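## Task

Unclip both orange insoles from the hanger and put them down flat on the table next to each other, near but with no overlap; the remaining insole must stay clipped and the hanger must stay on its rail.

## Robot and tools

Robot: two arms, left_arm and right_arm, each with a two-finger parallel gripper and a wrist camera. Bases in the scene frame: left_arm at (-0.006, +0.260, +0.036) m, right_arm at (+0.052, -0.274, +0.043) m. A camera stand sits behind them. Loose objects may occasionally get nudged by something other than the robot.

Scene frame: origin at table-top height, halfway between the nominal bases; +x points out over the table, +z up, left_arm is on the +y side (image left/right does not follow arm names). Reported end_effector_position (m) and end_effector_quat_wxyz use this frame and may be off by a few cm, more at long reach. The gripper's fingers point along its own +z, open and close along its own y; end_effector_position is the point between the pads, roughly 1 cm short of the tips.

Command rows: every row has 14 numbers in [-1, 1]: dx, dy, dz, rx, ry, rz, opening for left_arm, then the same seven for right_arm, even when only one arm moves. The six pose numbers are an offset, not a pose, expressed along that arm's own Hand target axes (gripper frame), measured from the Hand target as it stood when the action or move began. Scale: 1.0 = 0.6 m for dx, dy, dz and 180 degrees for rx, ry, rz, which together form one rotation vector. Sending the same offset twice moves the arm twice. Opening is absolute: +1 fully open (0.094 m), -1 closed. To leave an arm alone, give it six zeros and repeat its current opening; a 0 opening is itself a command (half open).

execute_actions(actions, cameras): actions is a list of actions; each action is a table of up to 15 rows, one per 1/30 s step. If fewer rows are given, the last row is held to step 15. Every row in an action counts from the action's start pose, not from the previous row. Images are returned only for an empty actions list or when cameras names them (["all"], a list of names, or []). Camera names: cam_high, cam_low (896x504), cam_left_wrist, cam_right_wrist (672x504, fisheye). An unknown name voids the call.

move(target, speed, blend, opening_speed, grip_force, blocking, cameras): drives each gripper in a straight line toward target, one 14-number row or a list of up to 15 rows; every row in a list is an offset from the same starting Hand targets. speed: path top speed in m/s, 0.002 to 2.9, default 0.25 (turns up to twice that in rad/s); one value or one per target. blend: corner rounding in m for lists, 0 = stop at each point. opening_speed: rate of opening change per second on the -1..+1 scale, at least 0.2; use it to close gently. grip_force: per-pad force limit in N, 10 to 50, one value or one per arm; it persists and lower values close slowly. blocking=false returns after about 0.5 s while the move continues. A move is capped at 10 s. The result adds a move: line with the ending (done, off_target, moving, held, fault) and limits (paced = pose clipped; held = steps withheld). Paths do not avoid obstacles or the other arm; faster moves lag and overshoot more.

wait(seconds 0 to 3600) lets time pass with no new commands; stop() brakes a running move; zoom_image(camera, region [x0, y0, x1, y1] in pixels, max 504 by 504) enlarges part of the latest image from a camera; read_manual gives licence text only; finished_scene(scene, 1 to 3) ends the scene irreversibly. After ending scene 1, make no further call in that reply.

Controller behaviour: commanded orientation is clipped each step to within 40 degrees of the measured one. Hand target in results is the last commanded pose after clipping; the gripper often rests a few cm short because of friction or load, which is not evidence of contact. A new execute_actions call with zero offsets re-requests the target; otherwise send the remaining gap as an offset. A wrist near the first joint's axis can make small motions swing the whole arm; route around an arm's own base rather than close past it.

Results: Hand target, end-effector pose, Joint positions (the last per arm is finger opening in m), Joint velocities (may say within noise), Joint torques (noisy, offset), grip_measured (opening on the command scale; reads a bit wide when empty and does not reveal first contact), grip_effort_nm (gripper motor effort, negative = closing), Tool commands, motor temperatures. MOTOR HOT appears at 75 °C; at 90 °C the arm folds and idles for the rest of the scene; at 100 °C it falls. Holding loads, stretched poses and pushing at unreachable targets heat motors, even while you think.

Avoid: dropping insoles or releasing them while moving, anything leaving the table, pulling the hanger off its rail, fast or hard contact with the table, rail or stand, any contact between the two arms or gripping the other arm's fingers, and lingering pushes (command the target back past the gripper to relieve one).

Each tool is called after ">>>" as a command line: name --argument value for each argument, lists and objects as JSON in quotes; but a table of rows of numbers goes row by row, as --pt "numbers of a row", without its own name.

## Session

>>> execute_actions --actions '[]'

Scene clock: 0.00 s.
left_arm: end_effector_position=(-0.0011, +0.0253, +0.2653) grip_measured=+1.000 grip_effort_nm=n/a end_effector_quat_wxyz=(+0.375, +0.834, +0.201, -0.352) | right_arm: end_effector_position=(+0.5654, -0.2515, +0.1504) grip_measured=+1.000 grip_effort_nm=n/a end_effector_quat_wxyz=(+0.647, -0.142, +0.724, +0.192)
Joint positions: left_arm=[-0.868 0.843 0.834 -0.997 0.98 1.501 0.094] | right_arm=[-0.154 2.11 0.856 1.143 -0.652 0.027 0.094]
Joint velocities: within noise
Joint torques (N m): no reading
Motor temperatures (°C): left_arm=[24 26 36 25 20 22 23] | right_arm=[24 27 36 31 23 22 26]
Heat: left arm: 36 °C; right arm: 36 °C.
Hand target: left_arm -0.0038, +0.0263, +0.2694; +0.376, +0.831, +0.199, -0.359 | right_arm +0.5668, -0.2516, +0.1572; +0.653, -0.145, +0.719, +0.191
Tool commands: left_gripper/opening=+1.0 right_gripper/opening=+1.0
camera_calibration:
cam_left_wrist: T_world_to_cam=[[-0.62142, 0.59719, -0.50714, 0.1272], [0.78344, 0.48028, -0.39441, 0.14174], [0.00803, -0.64241, -0.76632, 0.32385]] pos_world=[-0.0346, 0.06401, 0.36859]
cam_right_wrist: T_world_to_cam=[[0.48419, -0.87215, -0.07013, -0.47613], [-0.54919, -0.24054, -0.80034, 0.41561], [0.68114, 0.42603, -0.59544, -0.07965]] pos_world=[0.51304, -0.28135, 0.25181]

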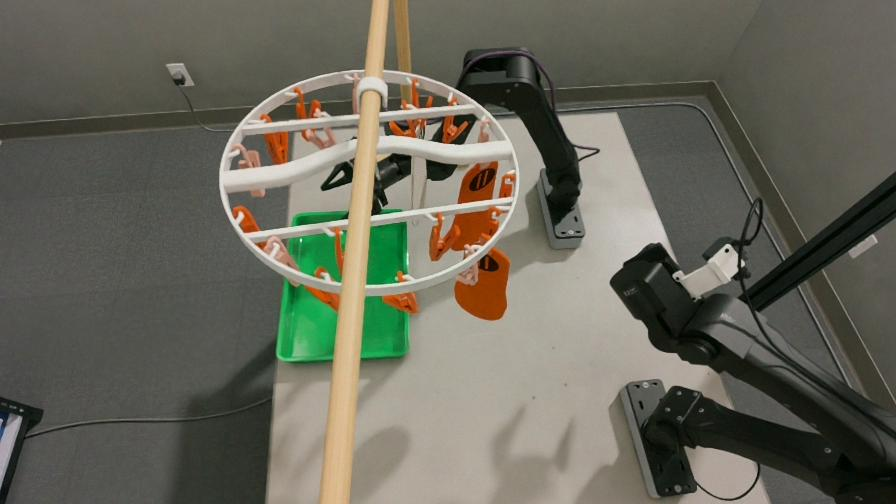

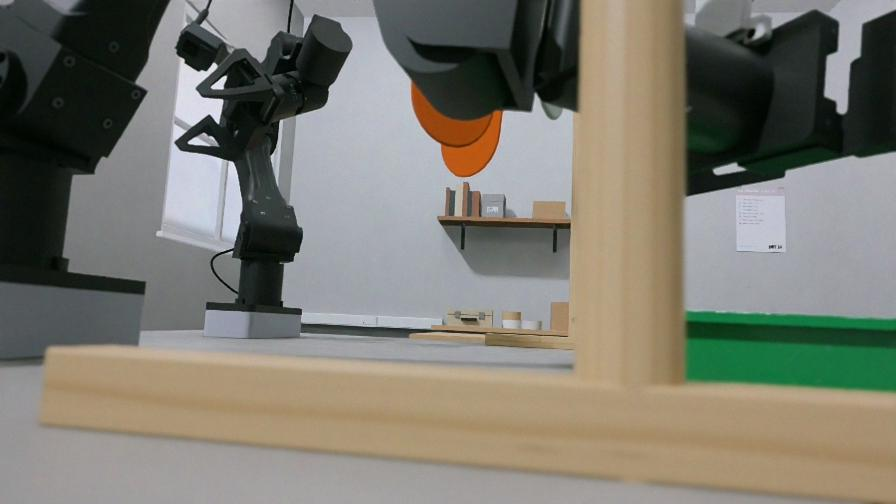

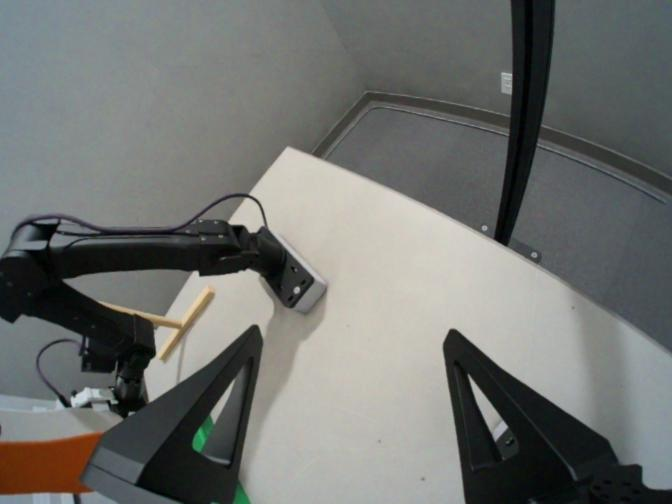

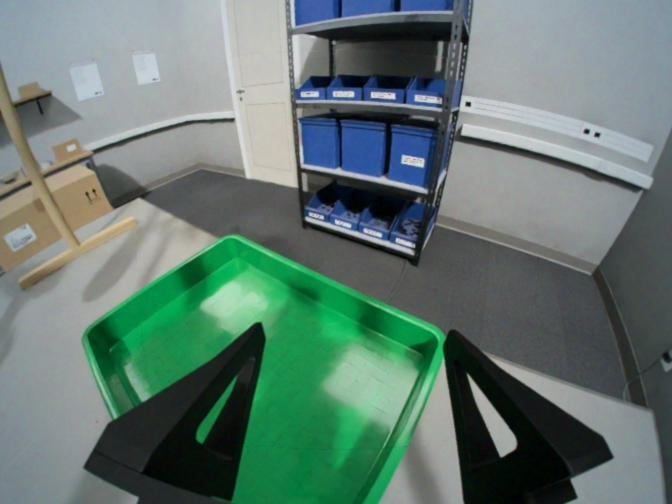

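>>> zoom_image --camera "cam_high" --region '[380, 60, 560, 340]'

>>> zoom_image --camera "cam_low" --region '[360, 40, 600, 200]'

Scaled by 1.800 from the camera's image (finer frame: 1280x720).

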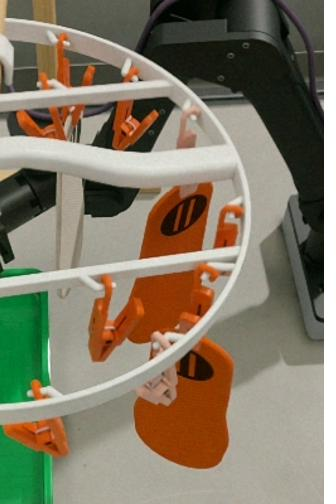

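Scaled by 2.100 from the camera's image (finer frame: 1280x720).

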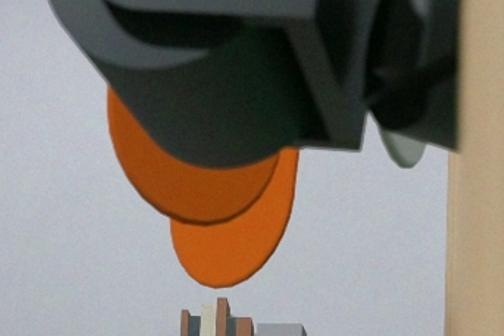

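>>> zoom_image --camera "cam_high" --region '[440, 150, 530, 330]'

Scaled by 2.800 from the camera's image (finer frame: 1280x720).

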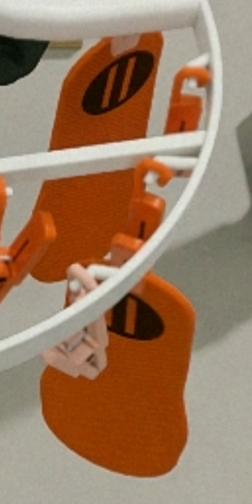

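>>> move --pt "0.0973 0.0987 -0.1555 -0.2809 0.0222 -0.1319 1.0 -0.1684 0.3134 -0.3621 0 0 0 0.7" --pt "0.1945 0.1973 -0.3110 -0.5617 0.0444 -0.2638 1.0 -0.2079 0.4811 -0.4236 0.0528 -0.0260 -0.0251 0.7" --speed '[0.4, 0.35]' --blend '[0.03, 0]' --grip_force 50 --cameras '["cam_high", "cam_left_wrist", "cam_right_wrist"]'

Scene clock: 39.47 s.
left_arm: end_effector_position=(+0.2288, +0.1014, +0.3095) grip_measured=+1.000 grip_effort_nm=0.00 end_effector_quat_wxyz=(+0.685, +0.144, +0.703, -0.125) | right_arm: end_effector_position=(+0.2219, -0.1160, +0.3105) grip_measured=+0.702 grip_effort_nm=-0.10 end_effector_quat_wxyz=(+0.694, -0.129, +0.701, +0.102)
Joint positions: left_arm=[-0.947 0.531 0.406 0.091 -0.557 0.004 0.094] | right_arm=[1.592 0.442 0.369 0.024 1.246 0.011 0.08]
Joint torques (N m): left_arm=[-0.61 0.58 10 2.15 -0.06 -0.03] | right_arm=[-0.4 2.26 11.25 1.47 0.16 -0.1]
Motor temperatures (°C): left_arm=[24 25 38 26 20 22 22] | right_arm=[24 30 36 36 23 22 26]
Heat: left arm: 38 °C; right arm: 36 °C.
Hand target: left_arm +0.2280, +0.1012, +0.3251; +0.694, +0.134, +0.694, -0.135 | right_arm +0.2235, -0.1189, +0.3247; +0.698, -0.111, +0.698, +0.110
Off the commanded pose: left_arm 0.016 m, 2 deg | right_arm 0.014 m, 2 deg.
move: off_target (left_arm, right_arm)
cam_left_wrist: T_world_to_cam=[[-0.32551, -0.94526, -0.02276, 0.18573], [-0.5131, 0.19681, -0.83546, 0.40444], [0.79421, -0.26027, -0.54908, 0.11889]] pos_world=[0.17355, 0.12691, 0.4074]
cam_right_wrist: T_world_to_cam=[[0.35077, -0.93445, 0.06127, -0.19877], [-0.48757, -0.2381, -0.83999, 0.38664], [0.79952, 0.26477, -0.53913, 0.12946]] pos_world=[0.15473, -0.12796, 0.40674]

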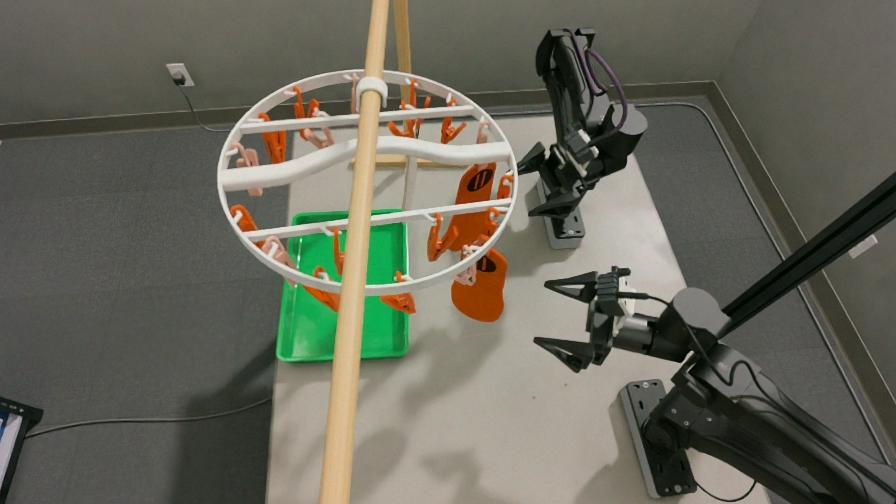

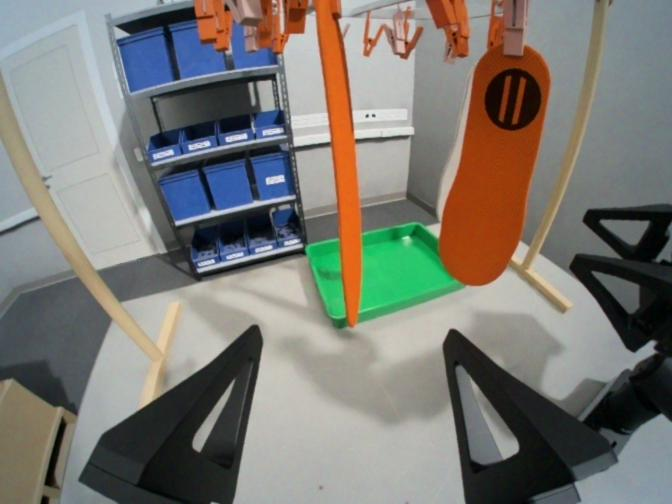

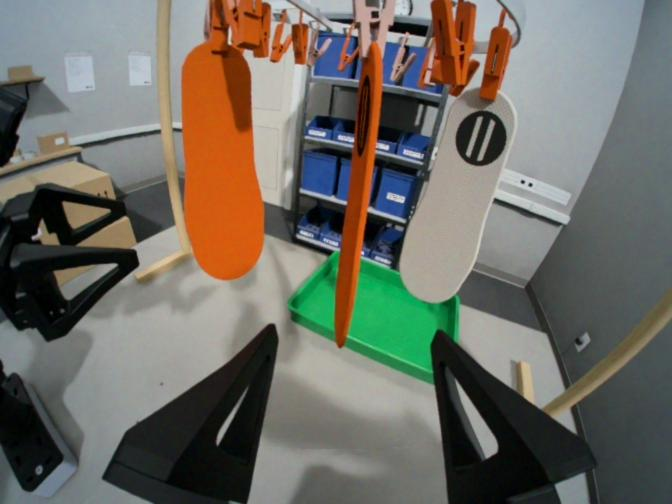

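>>> move --pt "-0.045 0.004 0.1333 0 0 0 1.0 -0.0253 0.0 0.1283 0 0 0 0.7" --pt "-0.045 0.004 0.1333 0 0 0 -0.97 -0.0253 0.0 0.1283 0 0 0 -0.97" --pt "0.1383 0.004 0.1333 0 0 0 -0.97 0.158 0.0 0.1533 0 0 0 -0.97" --speed '[0.12, 0.12, 0.1]' --opening_speed 0.9 --cameras '["cam_high", "cam_left_wrist", "cam_right_wrist"]'

Scene clock: 51.20 s.
left_arm: end_effector_position=(+0.3028, +0.0725, +0.2445) grip_measured=-0.920 grip_effort_nm=-1.03 end_effector_quat_wxyz=(+0.695, +0.136, +0.693, -0.134) | right_arm: end_effector_position=(+0.3120, -0.0867, +0.2354) grip_measured=-0.938 grip_effort_nm=-1.03 end_effector_quat_wxyz=(+0.699, -0.109, +0.698, +0.114)
Joint positions: left_arm=[-0.714 1.16 0.268 0.894 -0.324 0.004 0.004] | right_arm=[0.993 1.059 0.146 0.916 0.66 0.005 0.003]
Joint torques (N m): left_arm=[0.31 -1.95 6.16 2.27 0.04 -0.01] | right_arm=[-0.61 -1.21 5.22 1.82 -0.05 -0.04]
Heat: left arm: 39 °C; right arm: 37 °C.
Hand target: left_arm +0.3031, +0.0735, +0.2423; +0.694, +0.134, +0.694, -0.135 | right_arm +0.3110, -0.0905, +0.2298; +0.698, -0.111, +0.698, +0.110
Off the commanded pose: left_arm 0.003 m, 0 deg | right_arm 0.007 m, 0 deg.
move: done; target 2's new opening was sent with right_arm's hand 0.024 m and 3 deg from that target
cam_left_wrist: T_world_to_cam=[[-0.32557, -0.94552, -0.0013, 0.17591], [-0.49402, 0.17128, -0.85241, 0.39406], [0.80619, -0.27688, -0.52287, 0.00796]] pos_world=[0.24553, 0.10103, 0.34029]
cam_right_wrist: T_world_to_cam=[[0.33881, -0.94065, 0.01975, -0.18548], [-0.48725, -0.19338, -0.85158, 0.38099], [0.80486, 0.2789, -0.52385, 0.00516]] pos_world=[0.24432, -0.10224, 0.33081]

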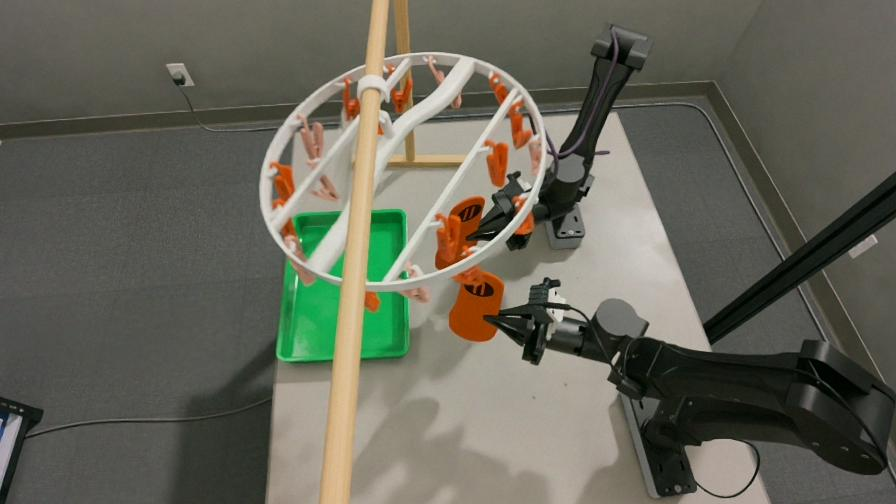

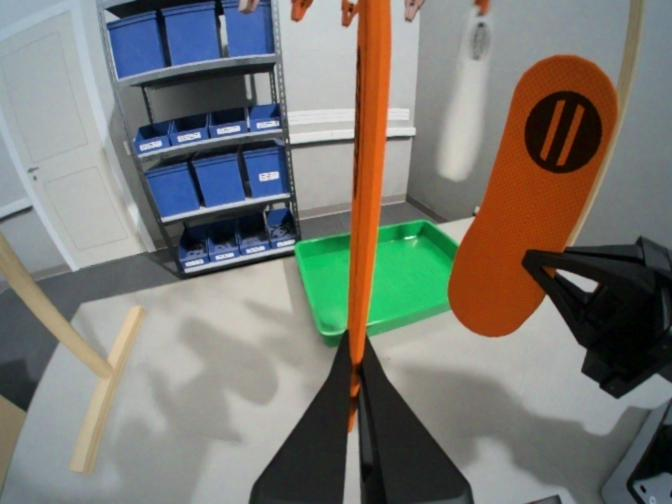

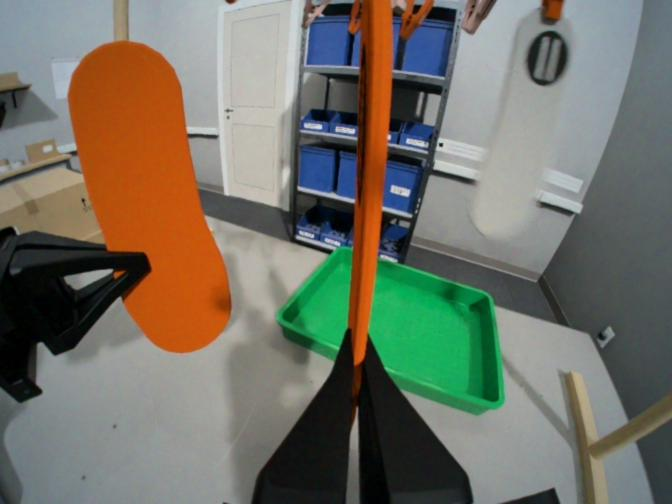

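>>> move --target '[0.2372, -0.0372, -0.1433, 0.1653, 0.3830, -0.3330, -0.97, 0.2163, 0.0925, -0.1470, -0.1826, 0.3957, 0.3205, -0.97]' --speed 0.4 --cameras '["cam_high", "cam_low"]'

Scene clock: 60.17 s.
left_arm: end_effector_position=(+0.2083, +0.0856, +0.0938) grip_measured=-0.920 grip_effort_nm=-1.02 end_effector_quat_wxyz=(-0.006, -0.007, +0.871, -0.491) | right_arm: end_effector_position=(+0.2010, -0.0692, +0.0890) grip_measured=-0.938 grip_effort_nm=-1.03 end_effector_quat_wxyz=(-0.012, +0.014, +0.873, +0.488)
Joint positions: left_arm=[-0.102 1.543 0.604 -0.482 1.02 -0.195 0.004] | right_arm=[0.343 1.251 0.291 -0.14 -0.943 0.601 0.003]
Joint torques (N m): left_arm=[0.64 -3.33 7.05 0.57 0.59 0.14] | right_arm=[-0.5 -1.92 9.4 0.9 -0.73 -0.16]
Heat: left arm: 38 °C; right arm: 36 °C.
Hand target: left_arm +0.2151, +0.0849, +0.0999; +0.001, +0.000, +0.866, -0.500 | right_arm +0.2099, -0.0650, +0.1000; +0.000, +0.000, +0.866, +0.500
Off the commanded pose: left_arm 0.009 m, 2 deg | right_arm 0.015 m, 3 deg.
move: off_target (right_arm)

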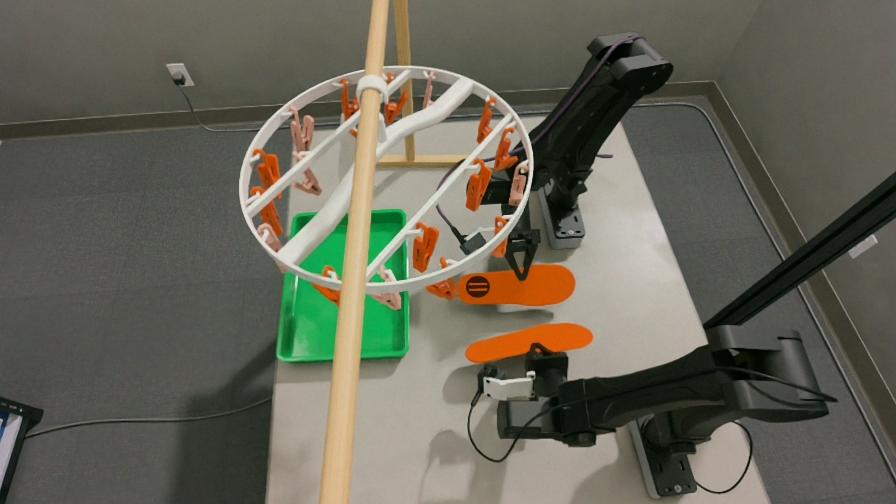

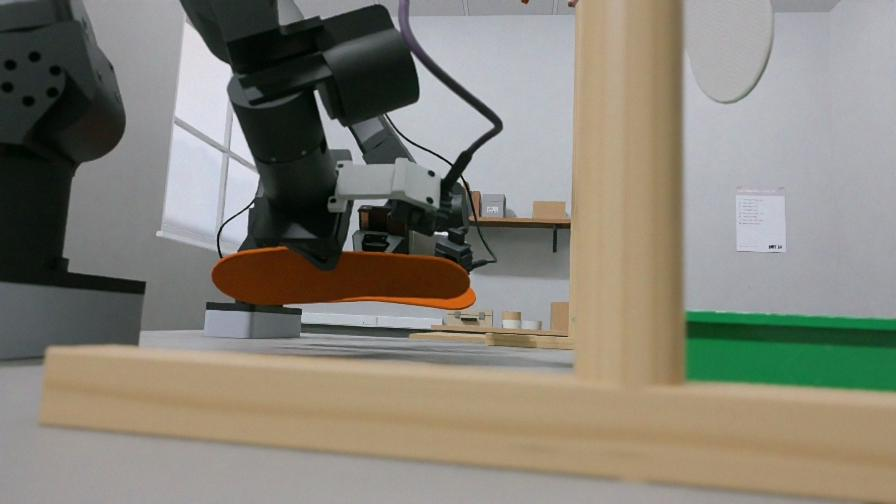

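>>> zoom_image --camera "cam_high" --region '[420, 240, 620, 380]'

Scaled by 2.520 from the camera's image (finer frame: 1280x720).

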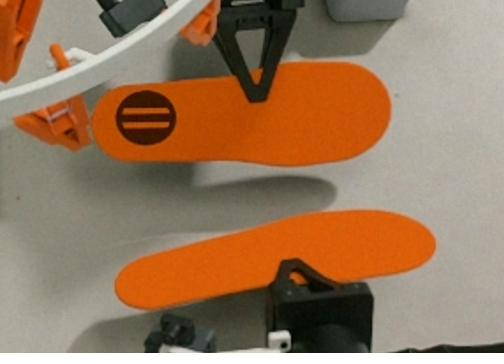

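>>> move --target '[0, 0.0733, 0.0731, 0, 0, 0, -0.97, 0, -0.0741, 0.0717, 0, 0, 0, -0.97]' --speed 0.15 --cameras '["cam_high", "cam_low"]'

>>> zoom_image --camera "cam_high" --region '[420, 240, 620, 380]'

Scene clock: 67.50 s.
left_arm: end_effector_position=(+0.2204, +0.0706, +0.0432) grip_measured=-0.920 grip_effort_nm=-1.03 end_effector_quat_wxyz=(+0.008, -0.002, +0.867, -0.498) | right_arm: end_effector_position=(+0.2144, -0.0506, +0.0417) grip_measured=-0.938 grip_effort_nm=-1.03 end_effector_quat_wxyz=(+0.003, +0.003, +0.867, +0.498)
Joint positions: left_arm=[-0.159 1.764 0.523 -0.048 1.019 -0.314 0.004] | right_arm=[0.412 1.652 0.222 0.453 -0.919 0.701 0.003]
Joint torques (N m): left_arm=[-0.55 -4.1 3.14 0.96 0.49 0] | right_arm=[0.8 -3.47 2.67 1.27 -0.48 0.03]
Heat: left arm: 38 °C; right arm: 36 °C.
Hand target: left_arm +0.2152, +0.0689, +0.0398; +0.001, +0.000, +0.866, -0.500 | right_arm +0.2099, -0.0500, +0.0400; +0.000, +0.000, +0.866, +0.500
Off the commanded pose: left_arm 0.006 m, 1 deg | right_arm 0.005 m, 0 deg.
move: done

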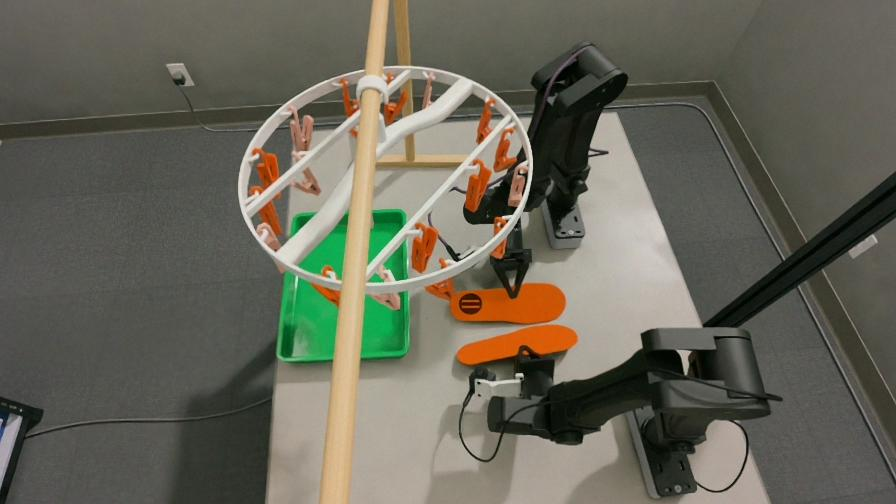

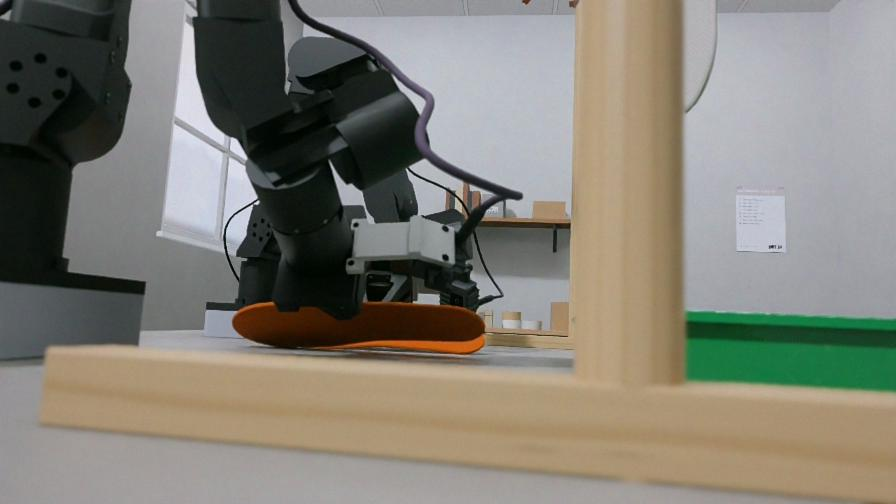

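Scaled by 2.520 from the camera's image (finer frame: 1280x720).

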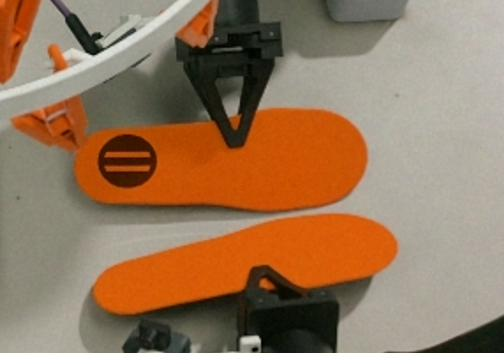

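>>> move --pt "0 0.0238 0.0138 0 0 0 -0.97 0 -0.0238 0.0138 0 0 0 -0.97" --pt "0 0.0238 0.0138 0 0 0 -0.7 0 -0.0238 0.0138 0 0 0 -0.7" --pt "0 0.0905 -0.1017 0 0 0 -0.7 0 -0.0905 -0.1017 0 0 0 -0.7" --speed '[0.06,0.08,0.08]' --opening_speed 0.6 --cameras '["cam_high","cam_low"]'

Scene clock: 77.00 s.
left_arm: end_effector_position=(+0.2107, +0.1476, +0.0234) grip_measured=-0.703 grip_effort_nm=0.17 end_effector_quat_wxyz=(-0.004, -0.003, +0.868, -0.497) | right_arm: end_effector_position=(+0.2050, -0.1297, +0.0212) grip_measured=-0.702 grip_effort_nm=0.11 end_effector_quat_wxyz=(-0.004, +0.002, +0.870, +0.494)
Joint positions: left_arm=[0.186 1.953 0.665 -0.605 1.008 0.365 0.014] | right_arm=[-0.055 1.784 0.327 -0.244 -1.028 -0.141 0.014]
Joint torques (N m): left_arm=[0.38 -4.71 4.07 -0.2 0.45 0.16] | right_arm=[-0.68 -3.51 4.05 -0.05 -0.72 -0.15]
Heat: left arm: 37 °C; right arm: 35 °C.
Hand target: left_arm +0.2151, +0.1488, +0.0234; +0.001, +0.000, +0.866, -0.500 | right_arm +0.2099, -0.1300, +0.0235; +0.000, +0.000, +0.866, +0.500
Off the commanded pose: left_arm 0.005 m, 1 deg | right_arm 0.005 m, 1 deg.
move: done

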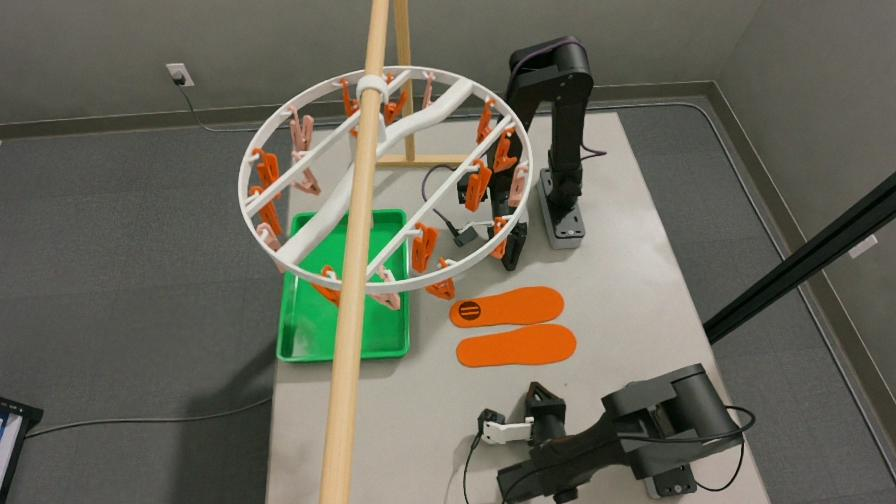

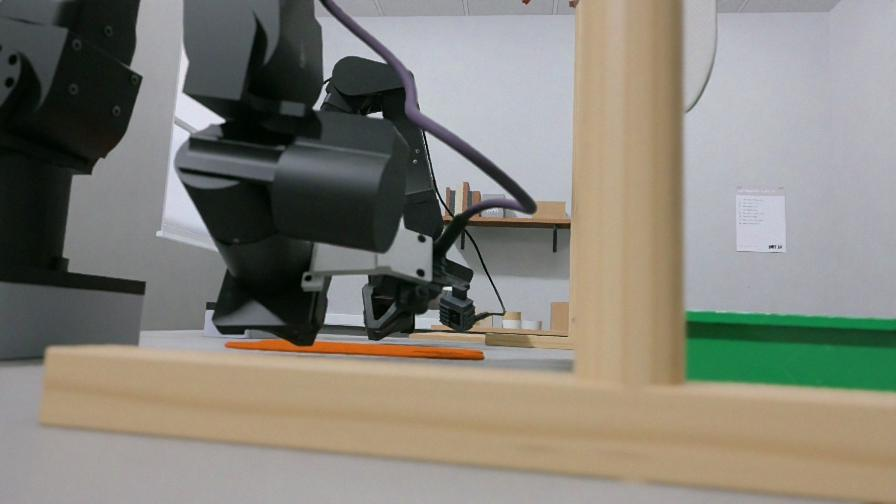

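>>> zoom_image --camera "cam_high" --region '[430, 270, 610, 390]'

Scaled by 2.800 from the camera's image (finer frame: 1280x720).

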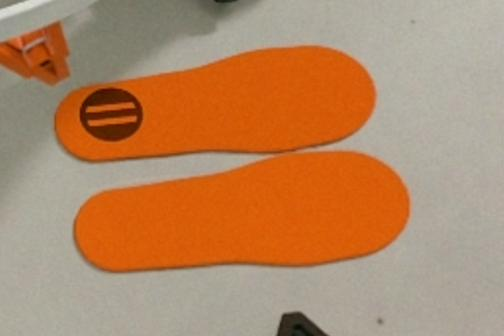

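>>> zoom_image --camera "cam_high" --region '[500, 304, 568, 342]'

Scaled by 7.412 from the camera's image (finer frame: 1280x720).

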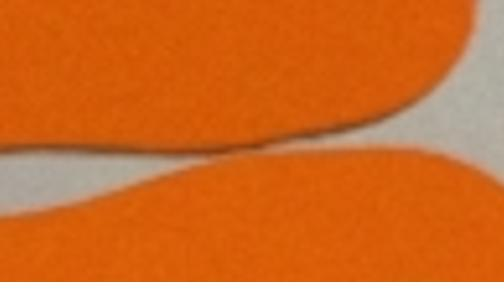

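>>> move --pt "0 -0.0745 0.0224 0 0 0 -0.7 0 0 0 0 0 0 -0.7" --pt "0 -0.1281 0.1319 0 0 0 -0.7 0 0 0 0 0 0 -0.7" --pt "0 -0.0640 0.1459 0 0 0 -0.7 0 0 0 0 0 0 -0.7" --pt "0 -0.0557 0.1314 0 0 0 -0.7 0 0 0 0 0 0 -0.7" --pt "0 -0.0851 0.0740 0 0 0 -0.7 0 0 0 0 0 0 -0.7" --pt "0 -0.0318 -0.0183 0 0 0 -0.7 0 0 0 0 0 0 -0.7" --speed '[0.25,0.25,0.06,0.05,0.12,0.2]' --blend '[0.02,0.01,0.002,0.002,0.01,0]' --cameras '["cam_high"]'

>>> zoom_image --camera "cam_high" --region '[430, 270, 610, 390]'

Scene clock: 92.47 s.
left_arm: end_effector_position=(+0.2098, +0.1472, +0.0447) grip_measured=-0.703 grip_effort_nm=0.17 end_effector_quat_wxyz=(-0.005, -0.003, +0.868, -0.497) | right_arm: end_effector_position=(+0.2048, -0.1297, +0.0212) grip_measured=-0.702 grip_effort_nm=0.11 end_effector_quat_wxyz=(-0.005, +0.002, +0.870, +0.494)
Joint positions: left_arm=[0.185 1.866 0.677 -0.706 1.008 0.364 0.014] | right_arm=[-0.055 1.784 0.327 -0.247 -1.028 -0.143 0.014]
Joint torques (N m): left_arm=[0.62 -4.29 4.53 -0.17 0.49 0.11] | right_arm=[-0.72 -3.45 4.11 -0.07 -0.72 -0.16]
Heat: left arm: 36 °C; right arm: 35 °C.
Hand target: left_arm +0.2151, +0.1488, +0.0453; +0.001, +0.000, +0.866, -0.500 | right_arm +0.2100, -0.1300, +0.0235; +0.000, +0.000, +0.866, +0.500
Off the commanded pose: left_arm 0.006 m, 1 deg | right_arm 0.006 m, 1 deg.
move: done

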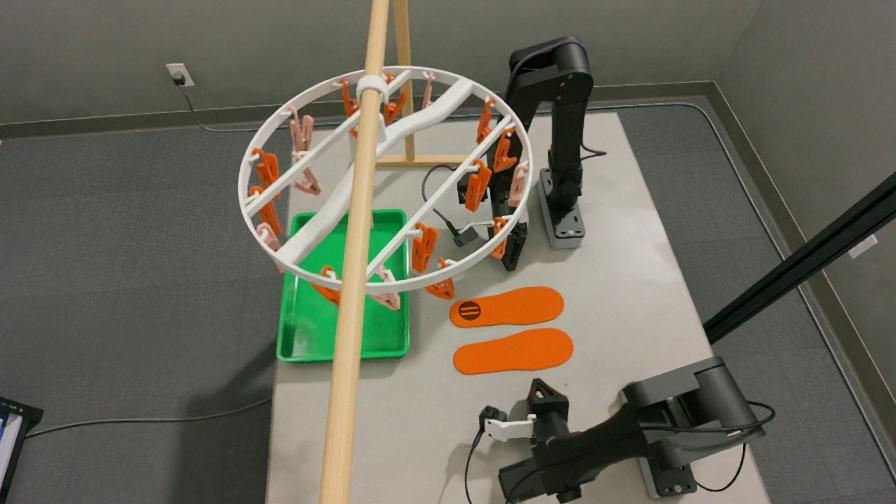

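Scaled by 2.800 from the camera's image (finer frame: 1280x720).

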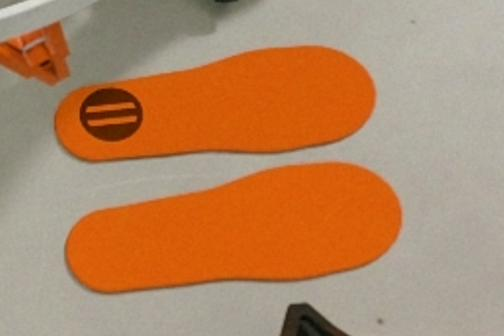

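>>> finished_scene --scene 2

The scene is finished: the task was done.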